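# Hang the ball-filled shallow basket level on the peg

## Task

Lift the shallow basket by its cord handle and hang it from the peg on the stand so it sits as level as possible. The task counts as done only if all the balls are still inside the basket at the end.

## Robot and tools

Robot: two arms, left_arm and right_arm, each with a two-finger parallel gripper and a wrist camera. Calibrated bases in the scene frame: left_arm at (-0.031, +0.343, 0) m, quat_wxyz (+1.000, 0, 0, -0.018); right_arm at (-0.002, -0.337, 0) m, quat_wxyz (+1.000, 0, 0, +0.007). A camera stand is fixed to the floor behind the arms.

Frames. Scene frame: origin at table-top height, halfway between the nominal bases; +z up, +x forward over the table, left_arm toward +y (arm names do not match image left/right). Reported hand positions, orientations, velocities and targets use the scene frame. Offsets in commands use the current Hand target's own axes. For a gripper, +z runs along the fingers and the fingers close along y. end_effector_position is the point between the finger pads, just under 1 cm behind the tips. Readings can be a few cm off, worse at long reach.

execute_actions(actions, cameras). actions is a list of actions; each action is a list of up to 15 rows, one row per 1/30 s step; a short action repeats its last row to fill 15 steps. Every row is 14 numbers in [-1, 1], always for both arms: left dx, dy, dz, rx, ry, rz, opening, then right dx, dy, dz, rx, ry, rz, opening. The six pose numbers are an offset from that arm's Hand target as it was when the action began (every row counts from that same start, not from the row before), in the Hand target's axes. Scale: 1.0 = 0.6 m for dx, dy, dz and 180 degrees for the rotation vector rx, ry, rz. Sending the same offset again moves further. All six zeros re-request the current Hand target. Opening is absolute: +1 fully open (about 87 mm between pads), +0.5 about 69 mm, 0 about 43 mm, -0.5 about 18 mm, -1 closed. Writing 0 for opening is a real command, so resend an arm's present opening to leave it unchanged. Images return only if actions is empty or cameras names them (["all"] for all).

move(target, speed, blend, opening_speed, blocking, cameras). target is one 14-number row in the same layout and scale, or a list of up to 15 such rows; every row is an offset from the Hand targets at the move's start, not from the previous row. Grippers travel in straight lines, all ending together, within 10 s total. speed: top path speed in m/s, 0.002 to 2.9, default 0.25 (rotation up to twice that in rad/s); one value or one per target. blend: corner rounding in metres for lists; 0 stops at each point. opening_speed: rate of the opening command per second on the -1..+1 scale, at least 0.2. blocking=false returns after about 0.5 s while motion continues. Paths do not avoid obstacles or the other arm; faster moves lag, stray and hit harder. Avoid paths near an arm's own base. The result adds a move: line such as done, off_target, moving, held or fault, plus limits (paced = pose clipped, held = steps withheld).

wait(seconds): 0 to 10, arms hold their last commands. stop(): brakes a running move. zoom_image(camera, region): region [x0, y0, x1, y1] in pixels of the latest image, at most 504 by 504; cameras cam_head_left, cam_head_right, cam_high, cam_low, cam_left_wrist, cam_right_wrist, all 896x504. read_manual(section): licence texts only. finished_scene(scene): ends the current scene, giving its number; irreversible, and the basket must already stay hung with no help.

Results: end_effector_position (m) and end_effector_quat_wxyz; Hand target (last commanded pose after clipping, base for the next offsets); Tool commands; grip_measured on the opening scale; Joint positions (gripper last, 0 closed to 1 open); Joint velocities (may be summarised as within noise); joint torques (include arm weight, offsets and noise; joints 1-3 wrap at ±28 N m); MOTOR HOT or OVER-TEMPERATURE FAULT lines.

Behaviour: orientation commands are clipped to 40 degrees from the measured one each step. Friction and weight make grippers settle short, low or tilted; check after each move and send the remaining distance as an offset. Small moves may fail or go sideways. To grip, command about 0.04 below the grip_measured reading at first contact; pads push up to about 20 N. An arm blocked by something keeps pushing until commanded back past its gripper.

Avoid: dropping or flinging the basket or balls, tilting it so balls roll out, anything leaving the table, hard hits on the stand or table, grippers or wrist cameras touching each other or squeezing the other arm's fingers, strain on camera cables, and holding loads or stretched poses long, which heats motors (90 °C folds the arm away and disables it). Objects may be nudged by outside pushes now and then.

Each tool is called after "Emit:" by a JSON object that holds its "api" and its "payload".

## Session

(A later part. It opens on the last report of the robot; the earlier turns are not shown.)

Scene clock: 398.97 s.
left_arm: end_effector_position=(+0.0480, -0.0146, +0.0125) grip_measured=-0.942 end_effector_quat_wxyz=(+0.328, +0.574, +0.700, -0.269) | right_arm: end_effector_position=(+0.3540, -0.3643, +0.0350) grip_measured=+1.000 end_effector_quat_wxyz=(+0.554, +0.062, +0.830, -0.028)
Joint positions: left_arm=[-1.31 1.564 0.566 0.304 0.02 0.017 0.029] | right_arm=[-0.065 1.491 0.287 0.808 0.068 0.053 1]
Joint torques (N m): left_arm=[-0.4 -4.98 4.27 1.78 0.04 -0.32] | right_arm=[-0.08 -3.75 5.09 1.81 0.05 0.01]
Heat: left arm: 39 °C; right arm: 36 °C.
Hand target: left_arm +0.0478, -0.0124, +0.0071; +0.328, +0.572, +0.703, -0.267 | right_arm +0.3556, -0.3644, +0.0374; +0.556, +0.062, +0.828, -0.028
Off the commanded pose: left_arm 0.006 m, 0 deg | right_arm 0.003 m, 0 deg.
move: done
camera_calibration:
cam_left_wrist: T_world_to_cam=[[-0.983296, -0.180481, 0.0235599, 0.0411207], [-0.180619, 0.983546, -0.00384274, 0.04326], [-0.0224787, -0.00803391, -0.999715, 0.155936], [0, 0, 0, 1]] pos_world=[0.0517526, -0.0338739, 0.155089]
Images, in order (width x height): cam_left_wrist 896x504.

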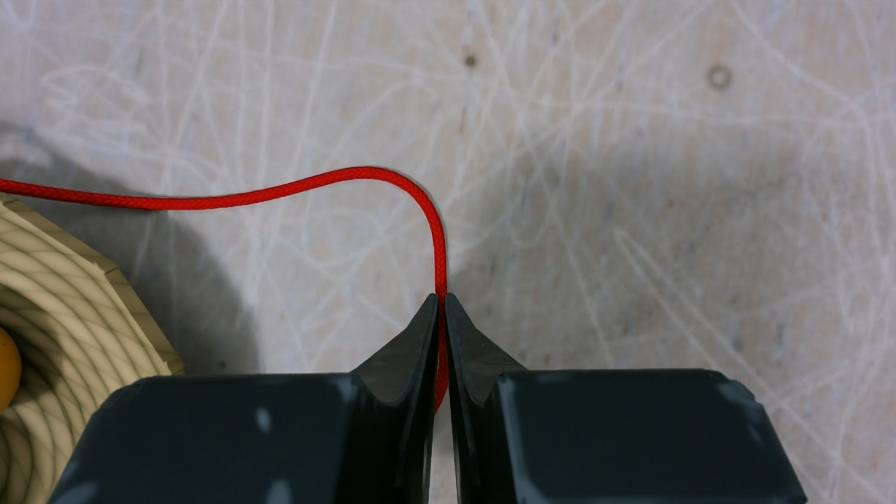

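Emit:
{"api": "move", "payload": {"target": [[-0.0956, 0.0242, -0.1011, 0, 0, 0, -1, 0, 0, 0, 0, 0, 0, 1], [-0.2827, 0.2598, -0.3240, -0.0596, 0, -0.05, -1, 0, 0, 0, 0, 0, 0, 1]], "speed": 0.12, "blend": [0.03, 0], "cameras": ["cam_head_left", "cam_head_right", "cam_left_wrist"]}}

Scene clock: 413.30 s.
left_arm: end_effector_position=(+0.1894, +0.0613, +0.2523) grip_measured=-0.942 end_effector_quat_wxyz=(+0.350, +0.480, +0.773, -0.221) | right_arm: end_effector_position=(+0.3540, -0.3643, +0.0350) grip_measured=+1.000 end_effector_quat_wxyz=(+0.554, +0.062, +0.830, -0.028)
Joint positions: left_arm=[-0.786 1.348 1.422 -0.813 0.221 0.191 0.029] | right_arm=[-0.065 1.491 0.287 0.808 0.068 0.053 1]
Joint torques (N m): left_arm=[0.23 -4.26 9.37 1.43 0.29 -0.2] | right_arm=[-0.05 -3.81 5.12 1.81 0.04 0.01]
Heat: left arm: 39 °C; right arm: 36 °C.
Hand target: left_arm +0.1923, +0.0582, +0.2620; +0.358, +0.482, +0.767, -0.225 | right_arm +0.3556, -0.3644, +0.0374; +0.556, +0.062, +0.828, -0.028
Off the commanded pose: left_arm 0.011 m, 1 deg | right_arm 0.003 m, 0 deg.
move: off_target (left_arm)
camera_calibration:
cam_left_wrist: T_world_to_cam=[[-0.903334, -0.427952, 0.0290481, 0.186908], [-0.427535, 0.903786, 0.0196207, 0.0408964], [-0.03465, 0.00530496, -0.999385, 0.400781], [0, 0, 0, 1]] pos_world=[0.200212, 0.0408999, 0.394303]
Images, in order (width x height): cam_head_left 896x504, cam_head_right 896x504, cam_left_wrist 896x504.

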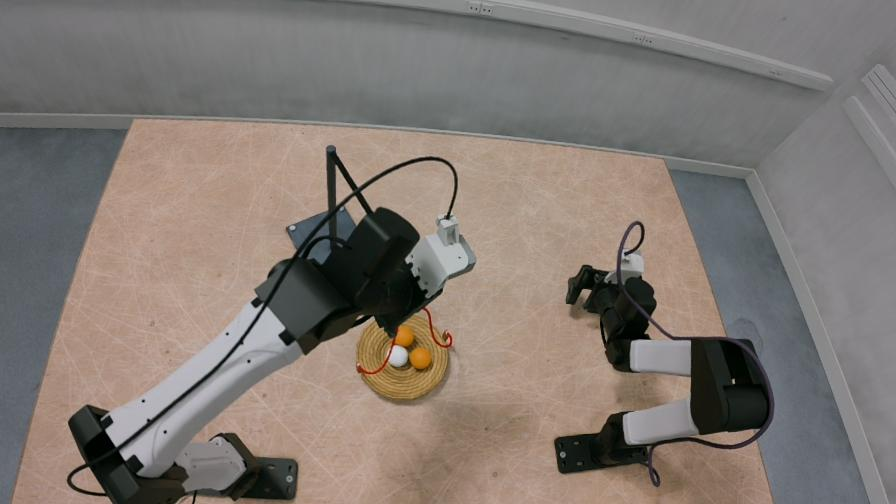

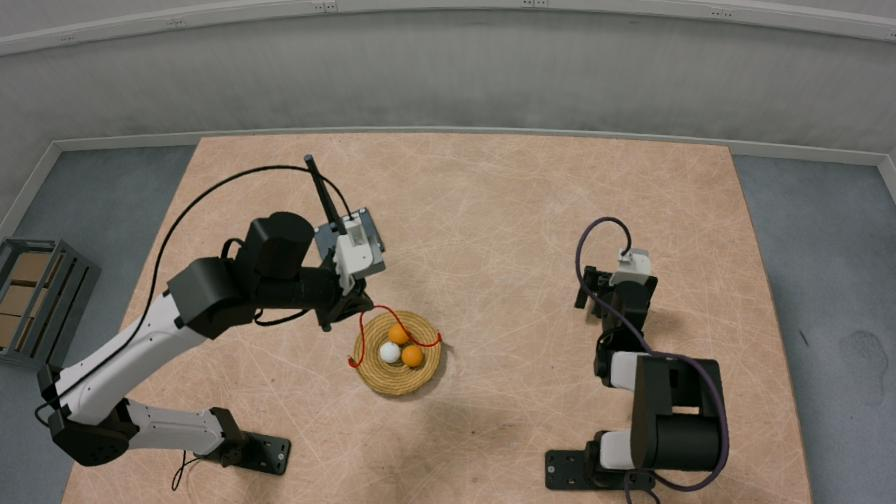

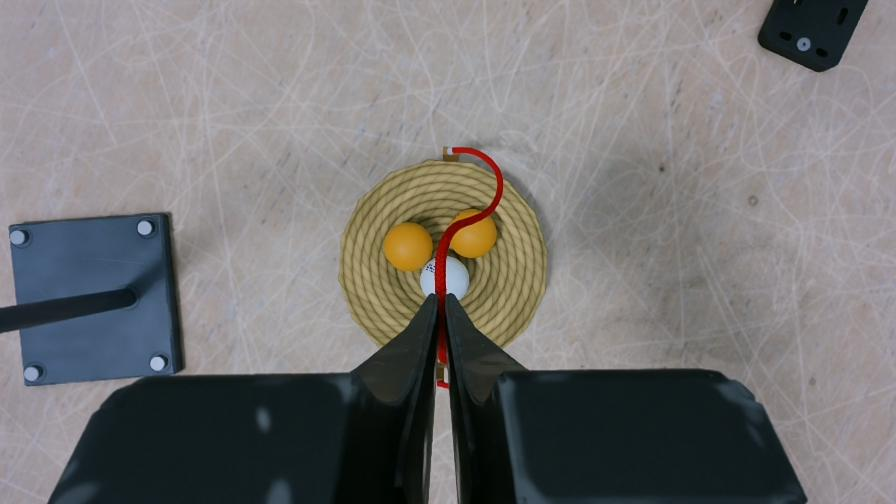

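Emit:
{"api": "zoom_image", "payload": {"camera": "cam_left_wrist", "region": [320, 130, 580, 400]}}

Scaled by 1.867 from the camera's 896x504 image, which has a finer 1280x720 frame.

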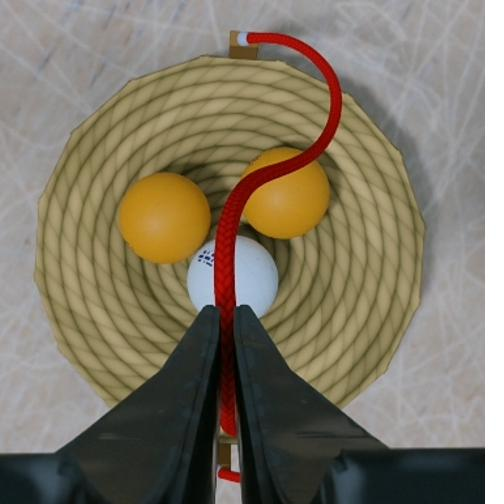

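Emit:
{"api": "move", "payload": {"target": [-0.0363, 0, -0.0086, 0, 0, 0, -1, 0, 0, 0, 0, 0, 0, 1], "speed": 0.05, "cameras": ["cam_left_wrist", "cam_head_right"]}}

Scene clock: 442.47 s.
left_arm: end_effector_position=(+0.1954, +0.0548, +0.2707) grip_measured=-0.942 end_effector_quat_wxyz=(+0.347, +0.481, +0.775, -0.220) | right_arm: end_effector_position=(+0.3540, -0.3643, +0.0350) grip_measured=+1.000 end_effector_quat_wxyz=(+0.554, +0.062, +0.830, -0.028)
Joint positions: left_arm=[-0.786 1.41 1.553 -0.889 0.221 0.191 0.029] | right_arm=[-0.065 1.491 0.287 0.808 0.068 0.053 1]
Joint torques (N m): left_arm=[-0.77 -4.67 9.48 1.46 0.16 -0.26] | right_arm=[-0.09 -3.82 5.14 1.81 0.05 0.02]
Heat: left arm: 43 °C; right arm: 36 °C.
Hand target: left_arm +0.1967, +0.0492, +0.2819; +0.358, +0.482, +0.767, -0.225 | right_arm +0.3556, -0.3644, +0.0374; +0.556, +0.062, +0.828, -0.028
Off the commanded pose: left_arm 0.013 m, 2 deg | right_arm 0.003 m, 0 deg.
move: off_target (left_arm)
camera_calibration:
cam_left_wrist: T_world_to_cam=[[-0.903234, -0.428022, 0.0310618, 0.188449], [-0.427359, 0.903712, 0.0258843, 0.0471526], [-0.03915, 0.010105, -0.999182, 0.420023], [0, 0, 0, 1]] pos_world=[0.206808, 0.0338037, 0.412606]
Images, in order (width x height): cam_head_right 896x504, cam_left_wrist 896x504.

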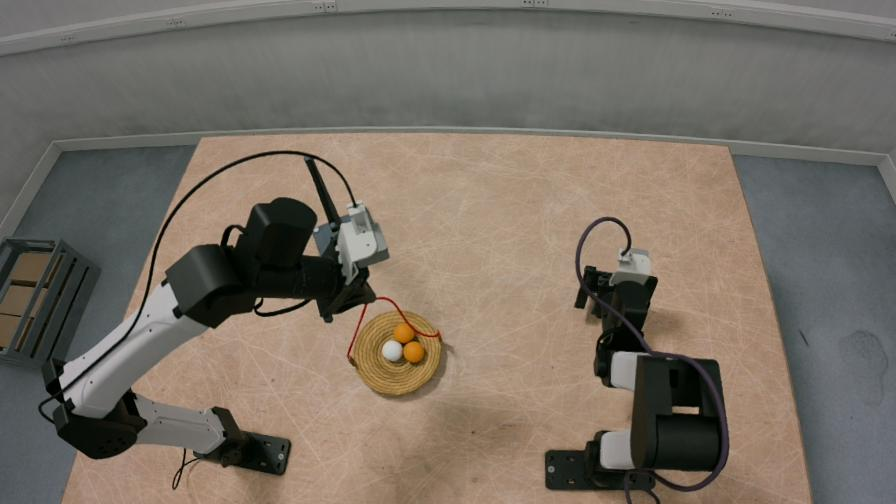

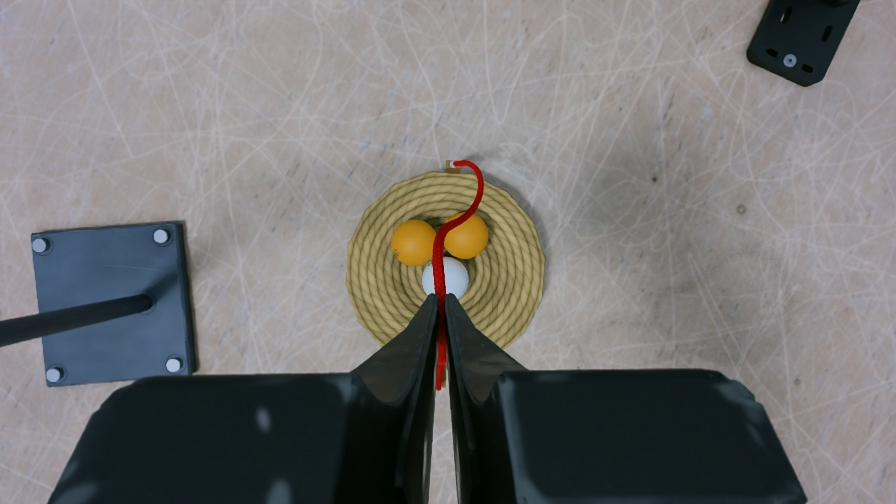

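Emit:
{"api": "zoom_image", "payload": {"camera": "cam_head_right", "region": [310, 260, 480, 410]}}

Emit:
{"api": "zoom_image", "payload": {"camera": "cam_left_wrist", "region": [330, 140, 570, 410]}}

Scaled by 2.965 from the camera's 896x504 image, which has a finer 1280x720 frame.

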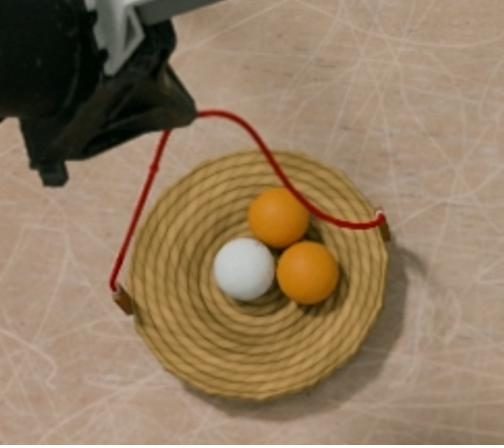

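Scaled by 1.867 from the camera's 896x504 image, which has a finer 1280x720 frame.

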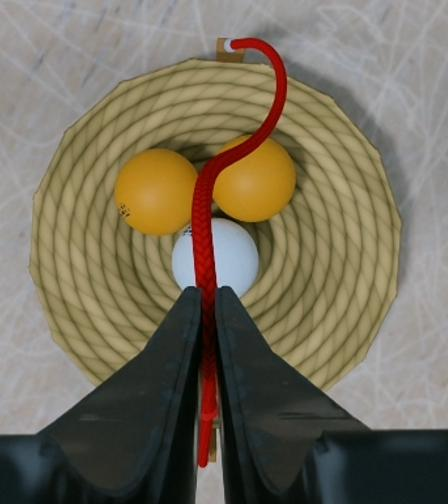

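Emit:
{"api": "move", "payload": {"target": [-0.0128, 0, -0.0107, 0, 0, 0, -1, 0, 0, 0, 0, 0, 0, 1], "speed": 0.05, "cameras": ["cam_left_wrist", "cam_head_right", "cam_head_left"]}}

Emit:
{"api": "zoom_image", "payload": {"camera": "cam_head_right", "region": [310, 260, 480, 410]}}

Emit:
{"api": "zoom_image", "payload": {"camera": "cam_left_wrist", "region": [330, 140, 570, 410]}}

Scene clock: 471.53 s.
left_arm: end_effector_position=(+0.1952, +0.0551, +0.2797) grip_measured=-0.942 end_effector_quat_wxyz=(+0.345, +0.481, +0.776, -0.219) | right_arm: end_effector_position=(+0.3540, -0.3643, +0.0350) grip_measured=+1.000 end_effector_quat_wxyz=(+0.554, +0.062, +0.830, -0.028)
Joint positions: left_arm=[-0.786 1.427 1.609 -0.933 0.221 0.191 0.029] | right_arm=[-0.065 1.491 0.287 0.808 0.068 0.053 1]
Joint torques (N m): left_arm=[-0.77 -4.64 9.4 1.51 0.18 -0.25] | right_arm=[-0.08 -3.77 5.07 1.81 0.05 0.01]
Heat: left arm: 42 °C; right arm: 36 °C.
Hand target: left_arm +0.1967, +0.0492, +0.2920; +0.358, +0.482, +0.767, -0.225 | right_arm +0.3556, -0.3644, +0.0374; +0.556, +0.062, +0.828, -0.028
Off the commanded pose: left_arm 0.014 m, 2 deg | right_arm 0.003 m, 0 deg.
move: off_target (left_arm)
camera_calibration:
cam_left_wrist: T_world_to_cam=[[-0.903128, -0.428139, 0.0325025, 0.187731], [-0.427268, 0.903609, 0.0305517, 0.0452447], [-0.0424499, 0.0137048, -0.999005, 0.42942], [0, 0, 0, 1]] pos_world=[0.207106, 0.0336065, 0.421508]
Images, in order (width x height): cam_head_left 896x504, cam_head_right 896x504, cam_left_wrist 896x504.

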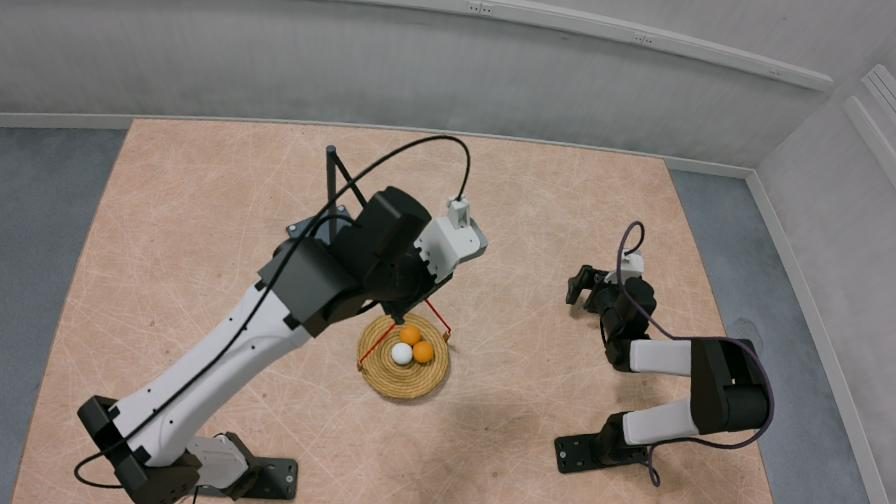

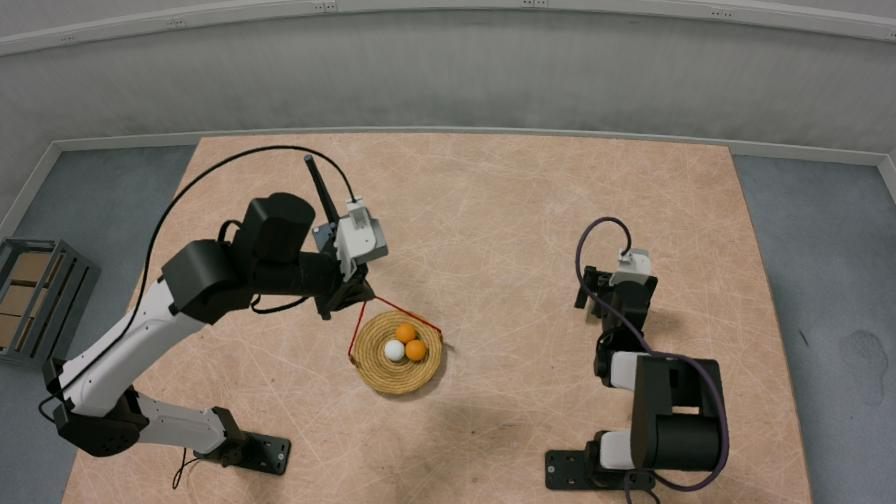

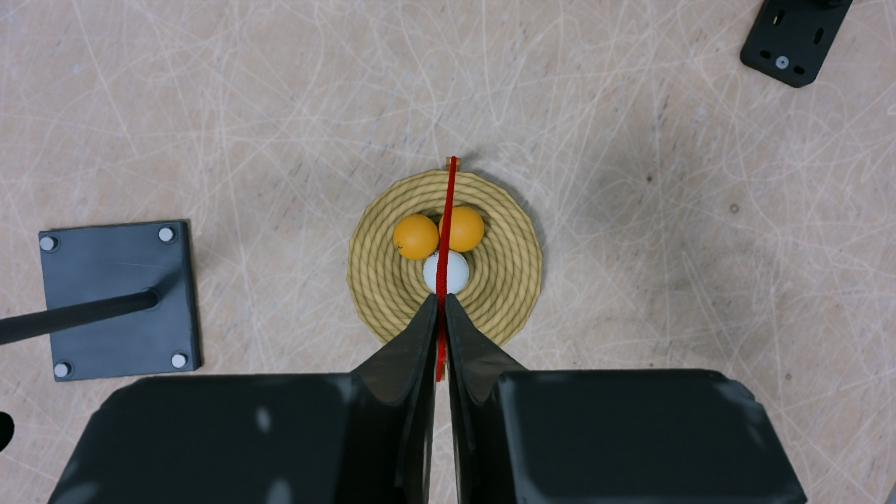

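Scaled by 2.965 from the camera's 896x504 image, which has a finer 1280x720 frame.

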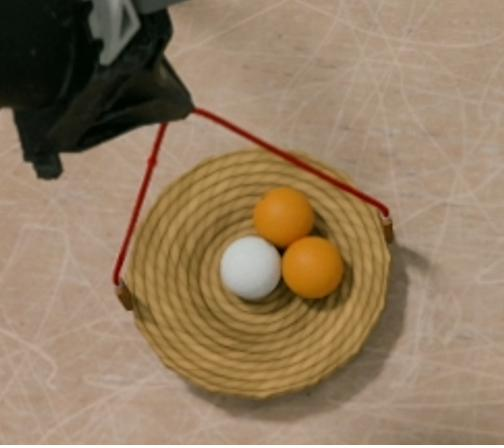

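Scaled by 1.867 from the camera's 896x504 image, which has a finer 1280x720 frame.

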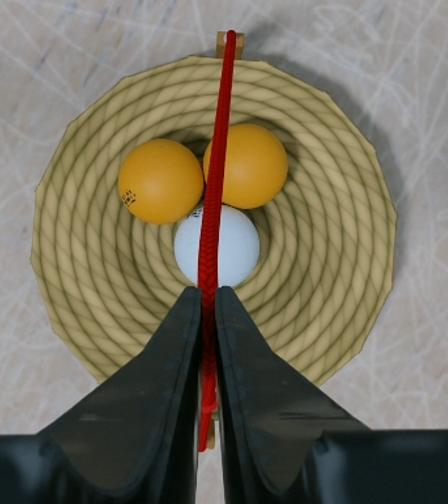

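Emit:
{"api": "move", "payload": {"target": [-0.0243, 0, -0.0204, 0, 0, 0, -1, 0, 0, 0, 0, 0, 0, 1], "speed": 0.04, "cameras": []}}

Emit:
{"api": "wait", "payload": {"seconds": 1.0, "cameras": ["all"]}}

Emit:
{"api": "zoom_image", "payload": {"camera": "cam_head_right", "region": [320, 250, 470, 400]}}

Emit:
{"api": "zoom_image", "payload": {"camera": "cam_head_left", "region": [330, 250, 480, 400]}}

Scene clock: 483.83 s.
left_arm: end_effector_position=(+0.1943, +0.0561, +0.2958) grip_measured=-0.942 end_effector_quat_wxyz=(+0.338, +0.482, +0.779, -0.217) | right_arm: end_effector_position=(+0.3540, -0.3643, +0.0350) grip_measured=+1.000 end_effector_quat_wxyz=(+0.554, +0.062, +0.830, -0.028)
Joint positions: left_arm=[-0.786 1.466 1.724 -1.024 0.221 0.191 0.029] | right_arm=[-0.065 1.491 0.287 0.808 0.068 0.053 1]
Joint torques (N m): left_arm=[-0.83 -5.33 9.31 1.51 0.15 -0.21] | right_arm=[-0.08 -3.73 5.08 1.83 0.04 0.03]
Heat: left arm: 42 °C; right arm: 36 °C.
Hand target: left_arm +0.1967, +0.0492, +0.3111; +0.358, +0.482, +0.767, -0.225 | right_arm +0.3556, -0.3644, +0.0374; +0.556, +0.062, +0.828, -0.028
Off the commanded pose: left_arm 0.017 m, 3 deg | right_arm 0.003 m, 0 deg.
move: off_target (left_arm)
No camera images: "cameras" was empty.

Scene clock: 484.83 s.
left_arm: end_effector_position=(+0.1942, +0.0561, +0.2957) grip_measured=-0.942 end_effector_quat_wxyz=(+0.338, +0.482, +0.779, -0.217) | right_arm: end_effector_position=(+0.3540, -0.3643, +0.0350) grip_measured=+1.000 end_effector_quat_wxyz=(+0.554, +0.062, +0.830, -0.028)
Joint positions: left_arm=[-0.786 1.466 1.724 -1.024 0.221 0.191 0.029] | right_arm=[-0.065 1.491 0.287 0.808 0.068 0.053 1]
Joint torques (N m): left_arm=[-0.8 -5.27 9.4 1.58 0.17 -0.25] | right_arm=[-0.03 -3.77 5.08 1.82 0.05 0.02]
Heat: left arm: 42 °C; right arm: 36 °C.
Hand target: left_arm +0.1967, +0.0492, +0.3111; +0.358, +0.482, +0.767, -0.225 | right_arm +0.3556, -0.3644, +0.0374; +0.556, +0.062, +0.828, -0.028
Tool commands: left_gripper/opening=-1.0 right_gripper/opening=+1.0
Off the commanded pose: left_arm 0.017 m, 3 deg | right_arm 0.003 m, 0 deg.
wait: 1.00 s; at rest by 0.17 s
camera_calibration:
cam_left_wrist: T_world_to_cam=[[-0.90273, -0.428592, 0.0372401, 0.185276], [-0.426912, 0.903146, 0.0455272, 0.0389071], [-0.0531459, 0.0252006, -0.998269, 0.44656], [0, 0, 0, 1]] pos_world=[0.207597, 0.0330157, 0.437116]
cam_right_wrist: T_world_to_cam=[[-0.128001, -0.991758, -0.00565965, -0.319829], [-0.940893, 0.123236, -0.315489, 0.413176], [0.313586, -0.0350576, -0.948912, 0.0550576], [0, 0, 0, 1]] pos_world=[0.330551, -0.366181, 0.180787]

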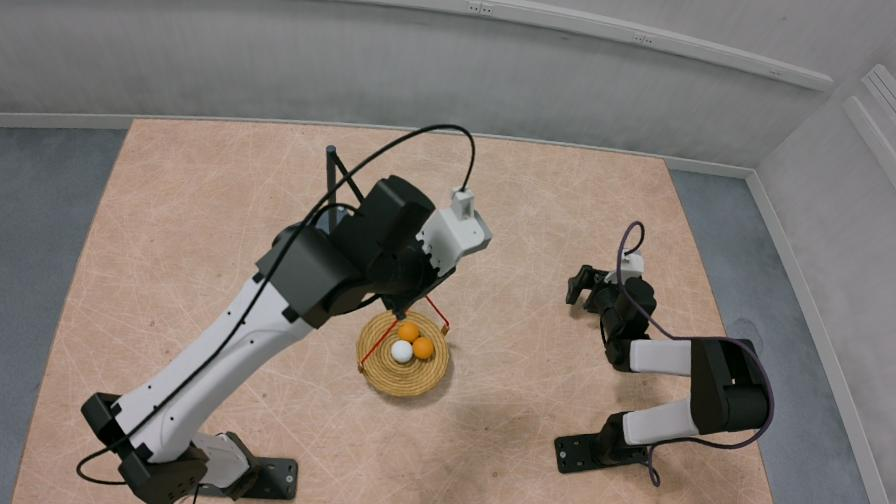

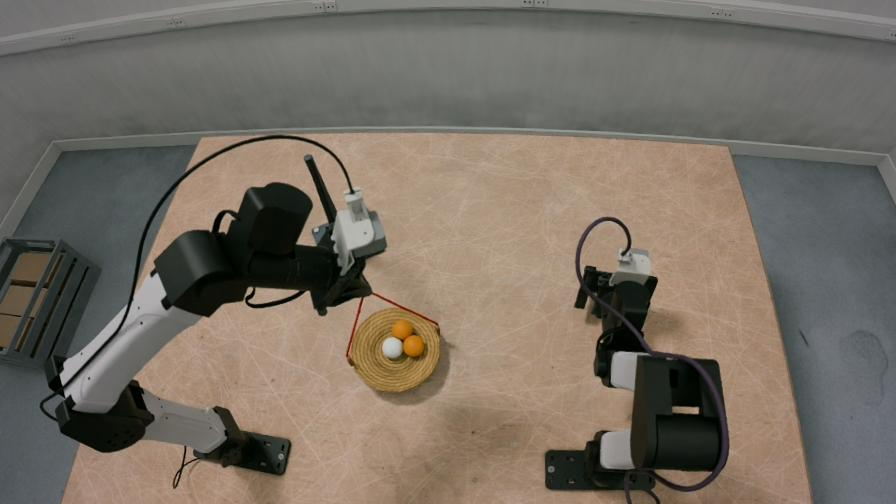

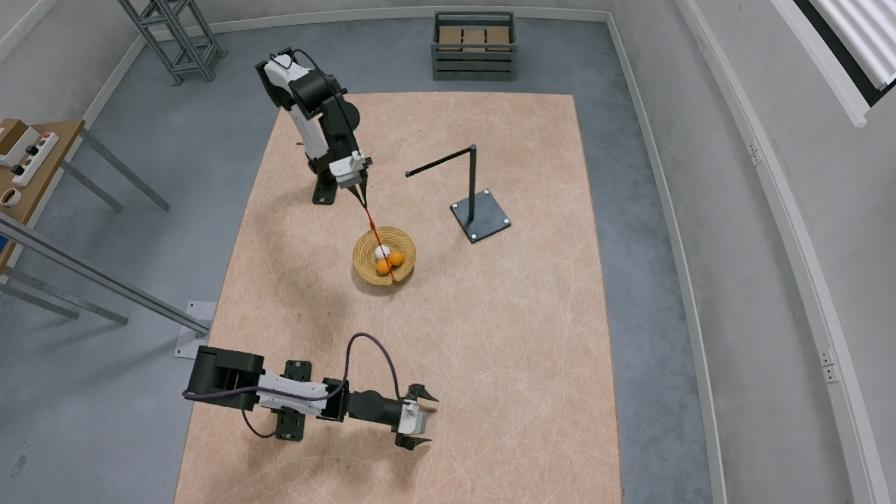

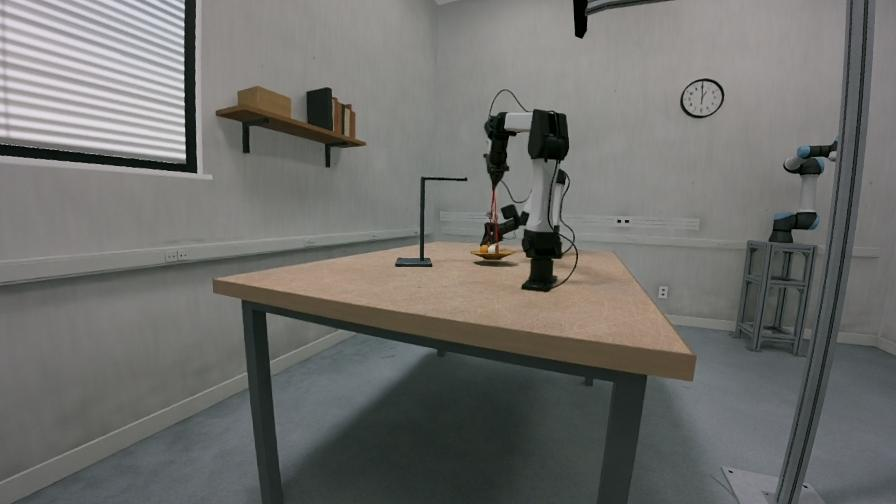

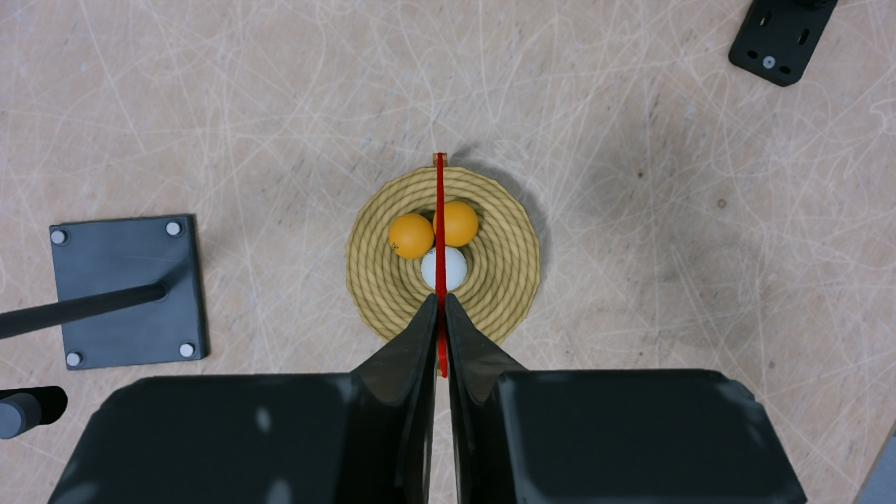

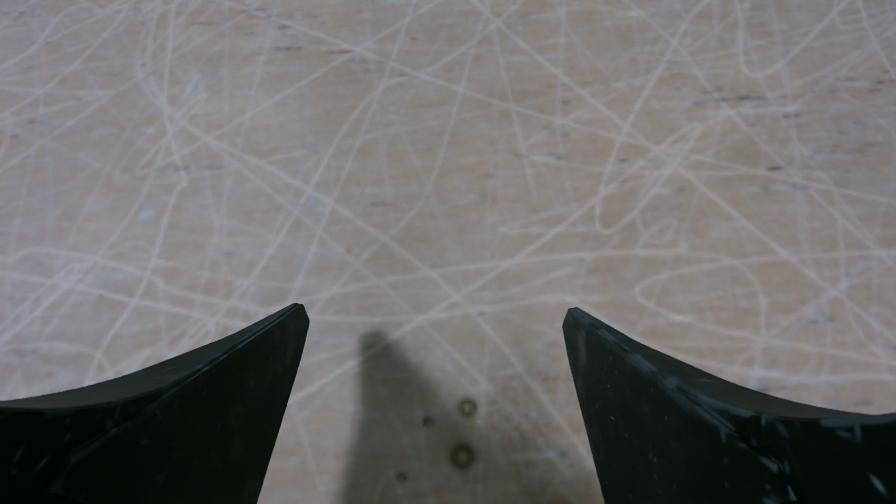

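Scaled by 3.360 from the camera's 896x504 image, which has a finer 1280x720 frame.

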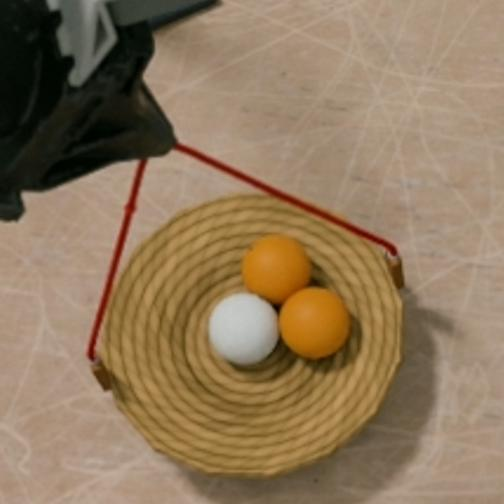

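Scaled by 3.360 from the camera's 896x504 image, which has a finer 1280x720 frame.

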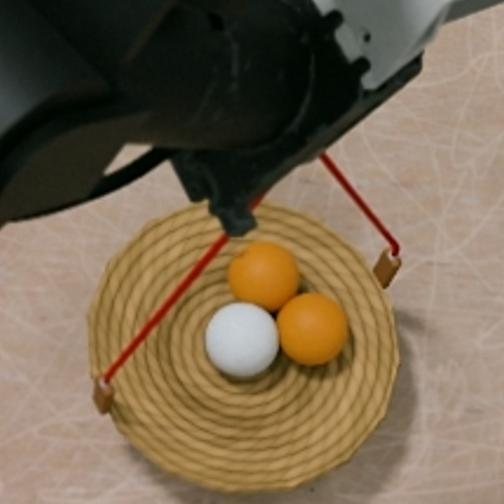

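Emit:
{"api": "zoom_image", "payload": {"camera": "cam_high", "region": [330, 190, 430, 300]}}

Emit:
{"api": "zoom_image", "payload": {"camera": "cam_low", "region": [450, 170, 540, 270]}}

Emit:
{"api": "zoom_image", "payload": {"camera": "cam_left_wrist", "region": [330, 140, 570, 410]}}

Scaled by 4.582 from the camera's 896x504 image, which has a finer 1280x720 frame.

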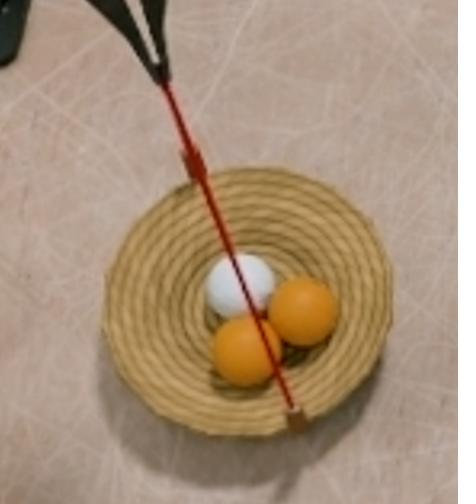

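Scaled by 5.040 from the camera's 896x504 image, which has a finer 1280x720 frame.

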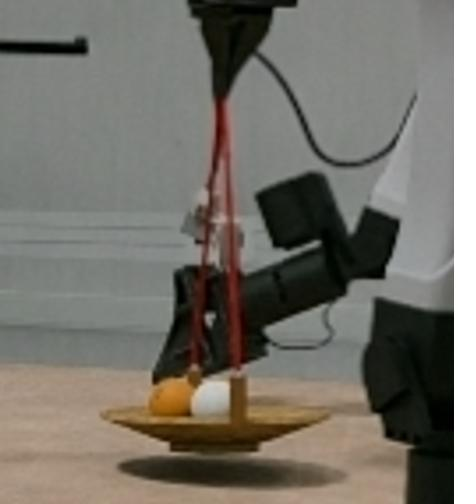

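Scaled by 1.867 from the camera's 896x504 image, which has a finer 1280x720 frame.

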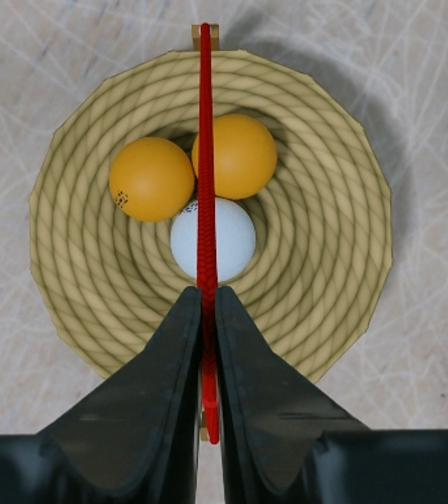

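Emit:
{"api": "zoom_image", "payload": {"camera": "cam_low", "region": [464, 236, 524, 270]}}

Scaled by 8.400 from the camera's 896x504 image, which has a finer 1280x720 frame.

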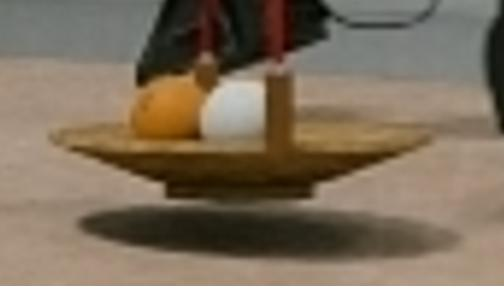

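Emit:
{"api": "move", "payload": {"target": [[0.0627, 0, 0.0526, 0, 0, 0, -1, 0, 0, 0, 0, 0, 0, 1], [0.2864, -0.2407, 0.2061, 0.0596, 0, 0.05, -1, 0, 0, 0, 0, 0, 0, 1], [0.3874, -0.2681, 0.3035, 0.0596, 0, 0.05, -1, 0, 0, 0, 0, 0, 0, 1]], "speed": [0.05, 0.13, 0.08], "blend": [0.01, 0.03, 0], "cameras": ["cam_left_wrist", "cam_head_right"]}}

Scene clock: 596.67 s.
left_arm: end_effector_position=(+0.0483, -0.0117, +0.0194) grip_measured=-0.942 end_effector_quat_wxyz=(+0.326, +0.575, +0.701, -0.267) | right_arm: end_effector_position=(+0.3540, -0.3643, +0.0350) grip_measured=+1.000 end_effector_quat_wxyz=(+0.554, +0.062, +0.830, -0.028)
Joint positions: left_arm=[-1.306 1.531 0.576 0.254 0.024 0.02 0.029] | right_arm=[-0.065 1.491 0.287 0.808 0.068 0.053 1]
Joint torques (N m): left_arm=[-0.75 -5 4.75 1.74 0.04 -0.33] | right_arm=[-0.08 -3.78 5.11 1.81 0.04 0.02]
Heat: left arm: 48 °C; right arm: 37 °C.
Hand target: left_arm +0.0476, -0.0117, +0.0160; +0.328, +0.572, +0.703, -0.267 | right_arm +0.3556, -0.3644, +0.0374; +0.556, +0.062, +0.828, -0.028
Off the commanded pose: left_arm 0.004 m, 0 deg | right_arm 0.003 m, 0 deg.
move: done
camera_calibration:
cam_left_wrist: T_world_to_cam=[[-0.983258, -0.18063, 0.0240141, 0.041833], [-0.180622, 0.983549, 0.00254489, 0.0403887], [-0.0240788, -0.00183519, -0.999708, 0.162949], [0, 0, 0, 1]] pos_world=[0.0523513, -0.0318689, 0.161794]
Images, in order (width x height): cam_head_right 896x504, cam_left_wrist 896x504.

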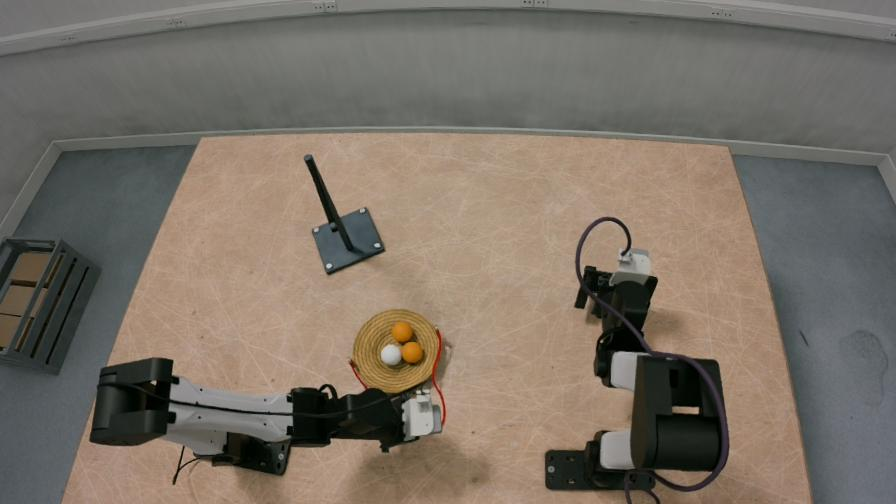

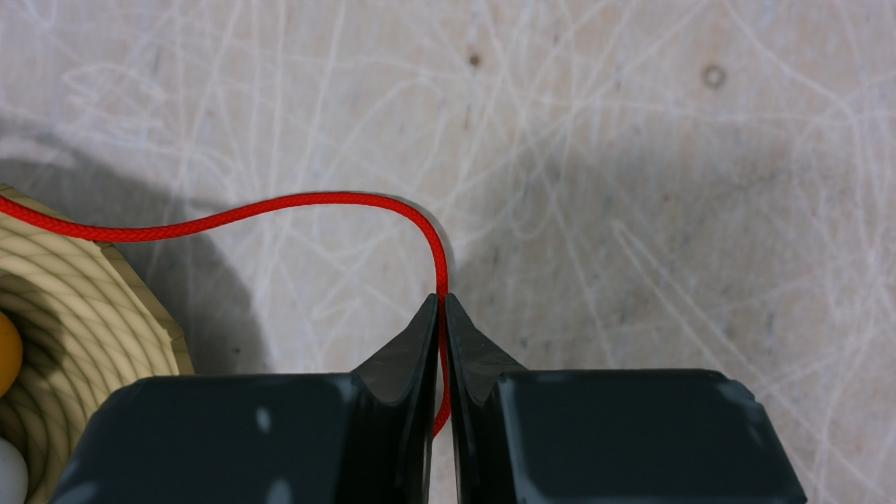

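Emit:
{"api": "move", "payload": {"target": [[0.0115, 0, 0.0096, 0, 0, 0, -1, 0, 0, 0, 0, 0, 0, 1], [0.0115, 0, 0.0096, 0, 0, 0, -0.4, 0, 0, 0, 0, 0, 0, 1]], "speed": 0.06, "opening_speed": 1.0, "cameras": ["cam_left_wrist"]}}

Scene clock: 605.17 s.
left_arm: end_effector_position=(+0.0488, -0.0135, +0.0123) grip_measured=-0.400 end_effector_quat_wxyz=(+0.329, +0.574, +0.700, -0.269) | right_arm: end_effector_position=(+0.3540, -0.3643, +0.0350) grip_measured=+1.000 end_effector_quat_wxyz=(+0.554, +0.062, +0.830, -0.028)
Joint positions: left_arm=[-1.306 1.561 0.561 0.307 0.023 0.019 0.3] | right_arm=[-0.065 1.491 0.287 0.808 0.068 0.053 1]
Joint torques (N m): left_arm=[-0.73 -4.86 4.4 1.73 -0.03 -0.33] | right_arm=[-0.06 -3.81 5.08 1.81 0.04 0.02]
Heat: left arm: 46 °C; right arm: 37 °C.
Hand target: left_arm +0.0476, -0.0116, +0.0068; +0.328, +0.572, +0.703, -0.267 | right_arm +0.3556, -0.3644, +0.0374; +0.556, +0.062, +0.828, -0.028
Off the commanded pose: left_arm 0.006 m, 0 deg | right_arm 0.003 m, 0 deg.
move: done
camera_calibration:
cam_left_wrist: T_world_to_cam=[[-0.983204, -0.180954, 0.0237763, 0.0420923], [-0.18112, 0.983448, -0.00501991, 0.0423309], [-0.0224744, -0.00924197, -0.999705, 0.155722], [0, 0, 0, 1]] pos_world=[0.052552, -0.0325743, 0.154887]
Images, in order (width x height): cam_left_wrist 896x504.

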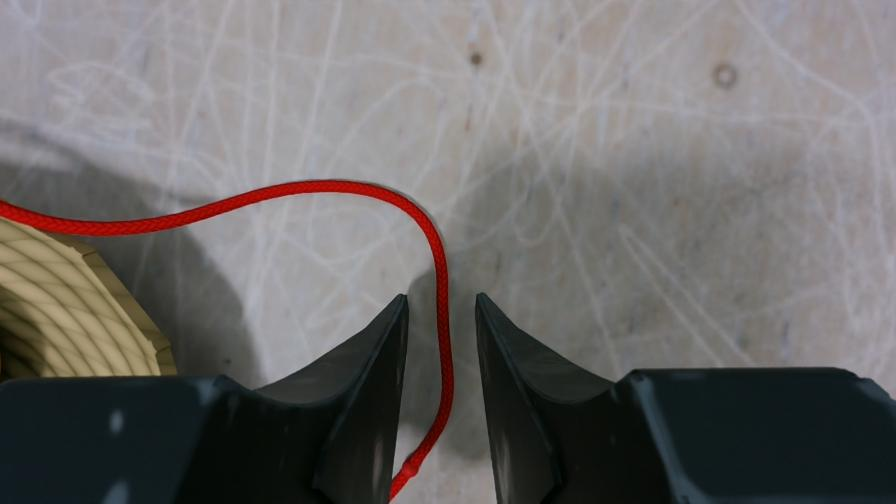

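Emit:
{"api": "move", "payload": {"target": [[-0.0302, -0.0002, -0.0159, 0, 0, 0, -0.4, 0, 0, 0, 0, 0, 0, 1], [-0.0047, -0.0002, 0.0056, 0, 0, 0, -0.4, 0, 0, 0, 0, 0, 0, 1]], "speed": 0.06, "cameras": ["cam_left_wrist"]}}

Scene clock: 622.87 s.
left_arm: end_effector_position=(+0.0498, -0.0174, +0.0124) grip_measured=-0.400 end_effector_quat_wxyz=(+0.330, +0.573, +0.700, -0.270) | right_arm: end_effector_position=(+0.3540, -0.3643, +0.0350) grip_measured=+1.000 end_effector_quat_wxyz=(+0.554, +0.062, +0.830, -0.028)
Joint positions: left_arm=[-1.306 1.576 0.574 0.311 0.022 0.019 0.3] | right_arm=[-0.065 1.491 0.287 0.808 0.068 0.053 1]
Joint torques (N m): left_arm=[-0.84 -4.94 4.59 1.72 0 -0.32] | right_arm=[-0.03 -3.78 5.09 1.82 0.05 0.01]
Heat: left arm: 42 °C; right arm: 37 °C.
Hand target: left_arm +0.0483, -0.0159, +0.0070; +0.328, +0.572, +0.703, -0.267 | right_arm +0.3556, -0.3644, +0.0374; +0.556, +0.062, +0.828, -0.028
Off the commanded pose: left_arm 0.006 m, 1 deg | right_arm 0.003 m, 0 deg.
move: done
camera_calibration:
cam_left_wrist: T_world_to_cam=[[-0.983053, -0.181818, 0.0234152, 0.0424378], [-0.182022, 0.98327, -0.00691165, 0.0463883], [-0.0217668, -0.0110566, -0.999702, 0.155706], [0, 0, 0, 1]] pos_world=[0.0535515, -0.0361747, 0.154986]
Images, in order (width x height): cam_left_wrist 896x504.

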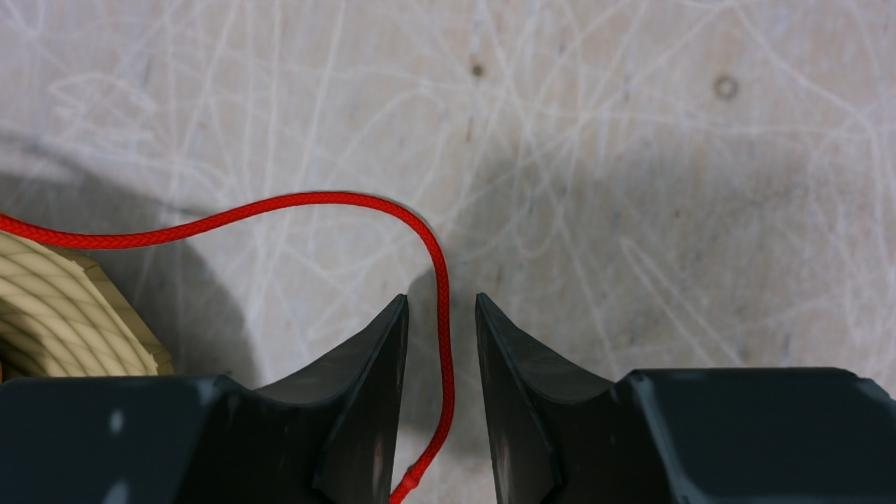

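Emit:
{"api": "move", "payload": {"target": [0, 0, 0, 0, 0, 0, -1, 0, 0, 0, 0, 0, 0, 1], "opening_speed": 1.5, "cameras": []}}

Scene clock: 627.77 s.
left_arm: end_effector_position=(+0.0501, -0.0173, +0.0123) grip_measured=-0.945 end_effector_quat_wxyz=(+0.330, +0.573, +0.700, -0.269) | right_arm: end_effector_position=(+0.3540, -0.3643, +0.0350) grip_measured=+1.000 end_effector_quat_wxyz=(+0.554, +0.062, +0.830, -0.028)
Joint positions: left_arm=[-1.306 1.576 0.574 0.311 0.02 0.019 0.028] | right_arm=[-0.065 1.491 0.287 0.808 0.068 0.053 1]
Joint torques (N m): left_arm=[-0.72 -4.89 4.67 1.67 0.02 -0.37] | right_arm=[-0.03 -3.79 5.05 1.82 0.04 0.01]
Heat: left arm: 42 °C; right arm: 37 °C.
Hand target: left_arm +0.0483, -0.0159, +0.0068; +0.328, +0.572, +0.703, -0.267 | right_arm +0.3556, -0.3644, +0.0374; +0.556, +0.062, +0.828, -0.028
Off the commanded pose: left_arm 0.006 m, 0 deg | right_arm 0.003 m, 0 deg.
move: done
No camera images: "cameras" was empty.


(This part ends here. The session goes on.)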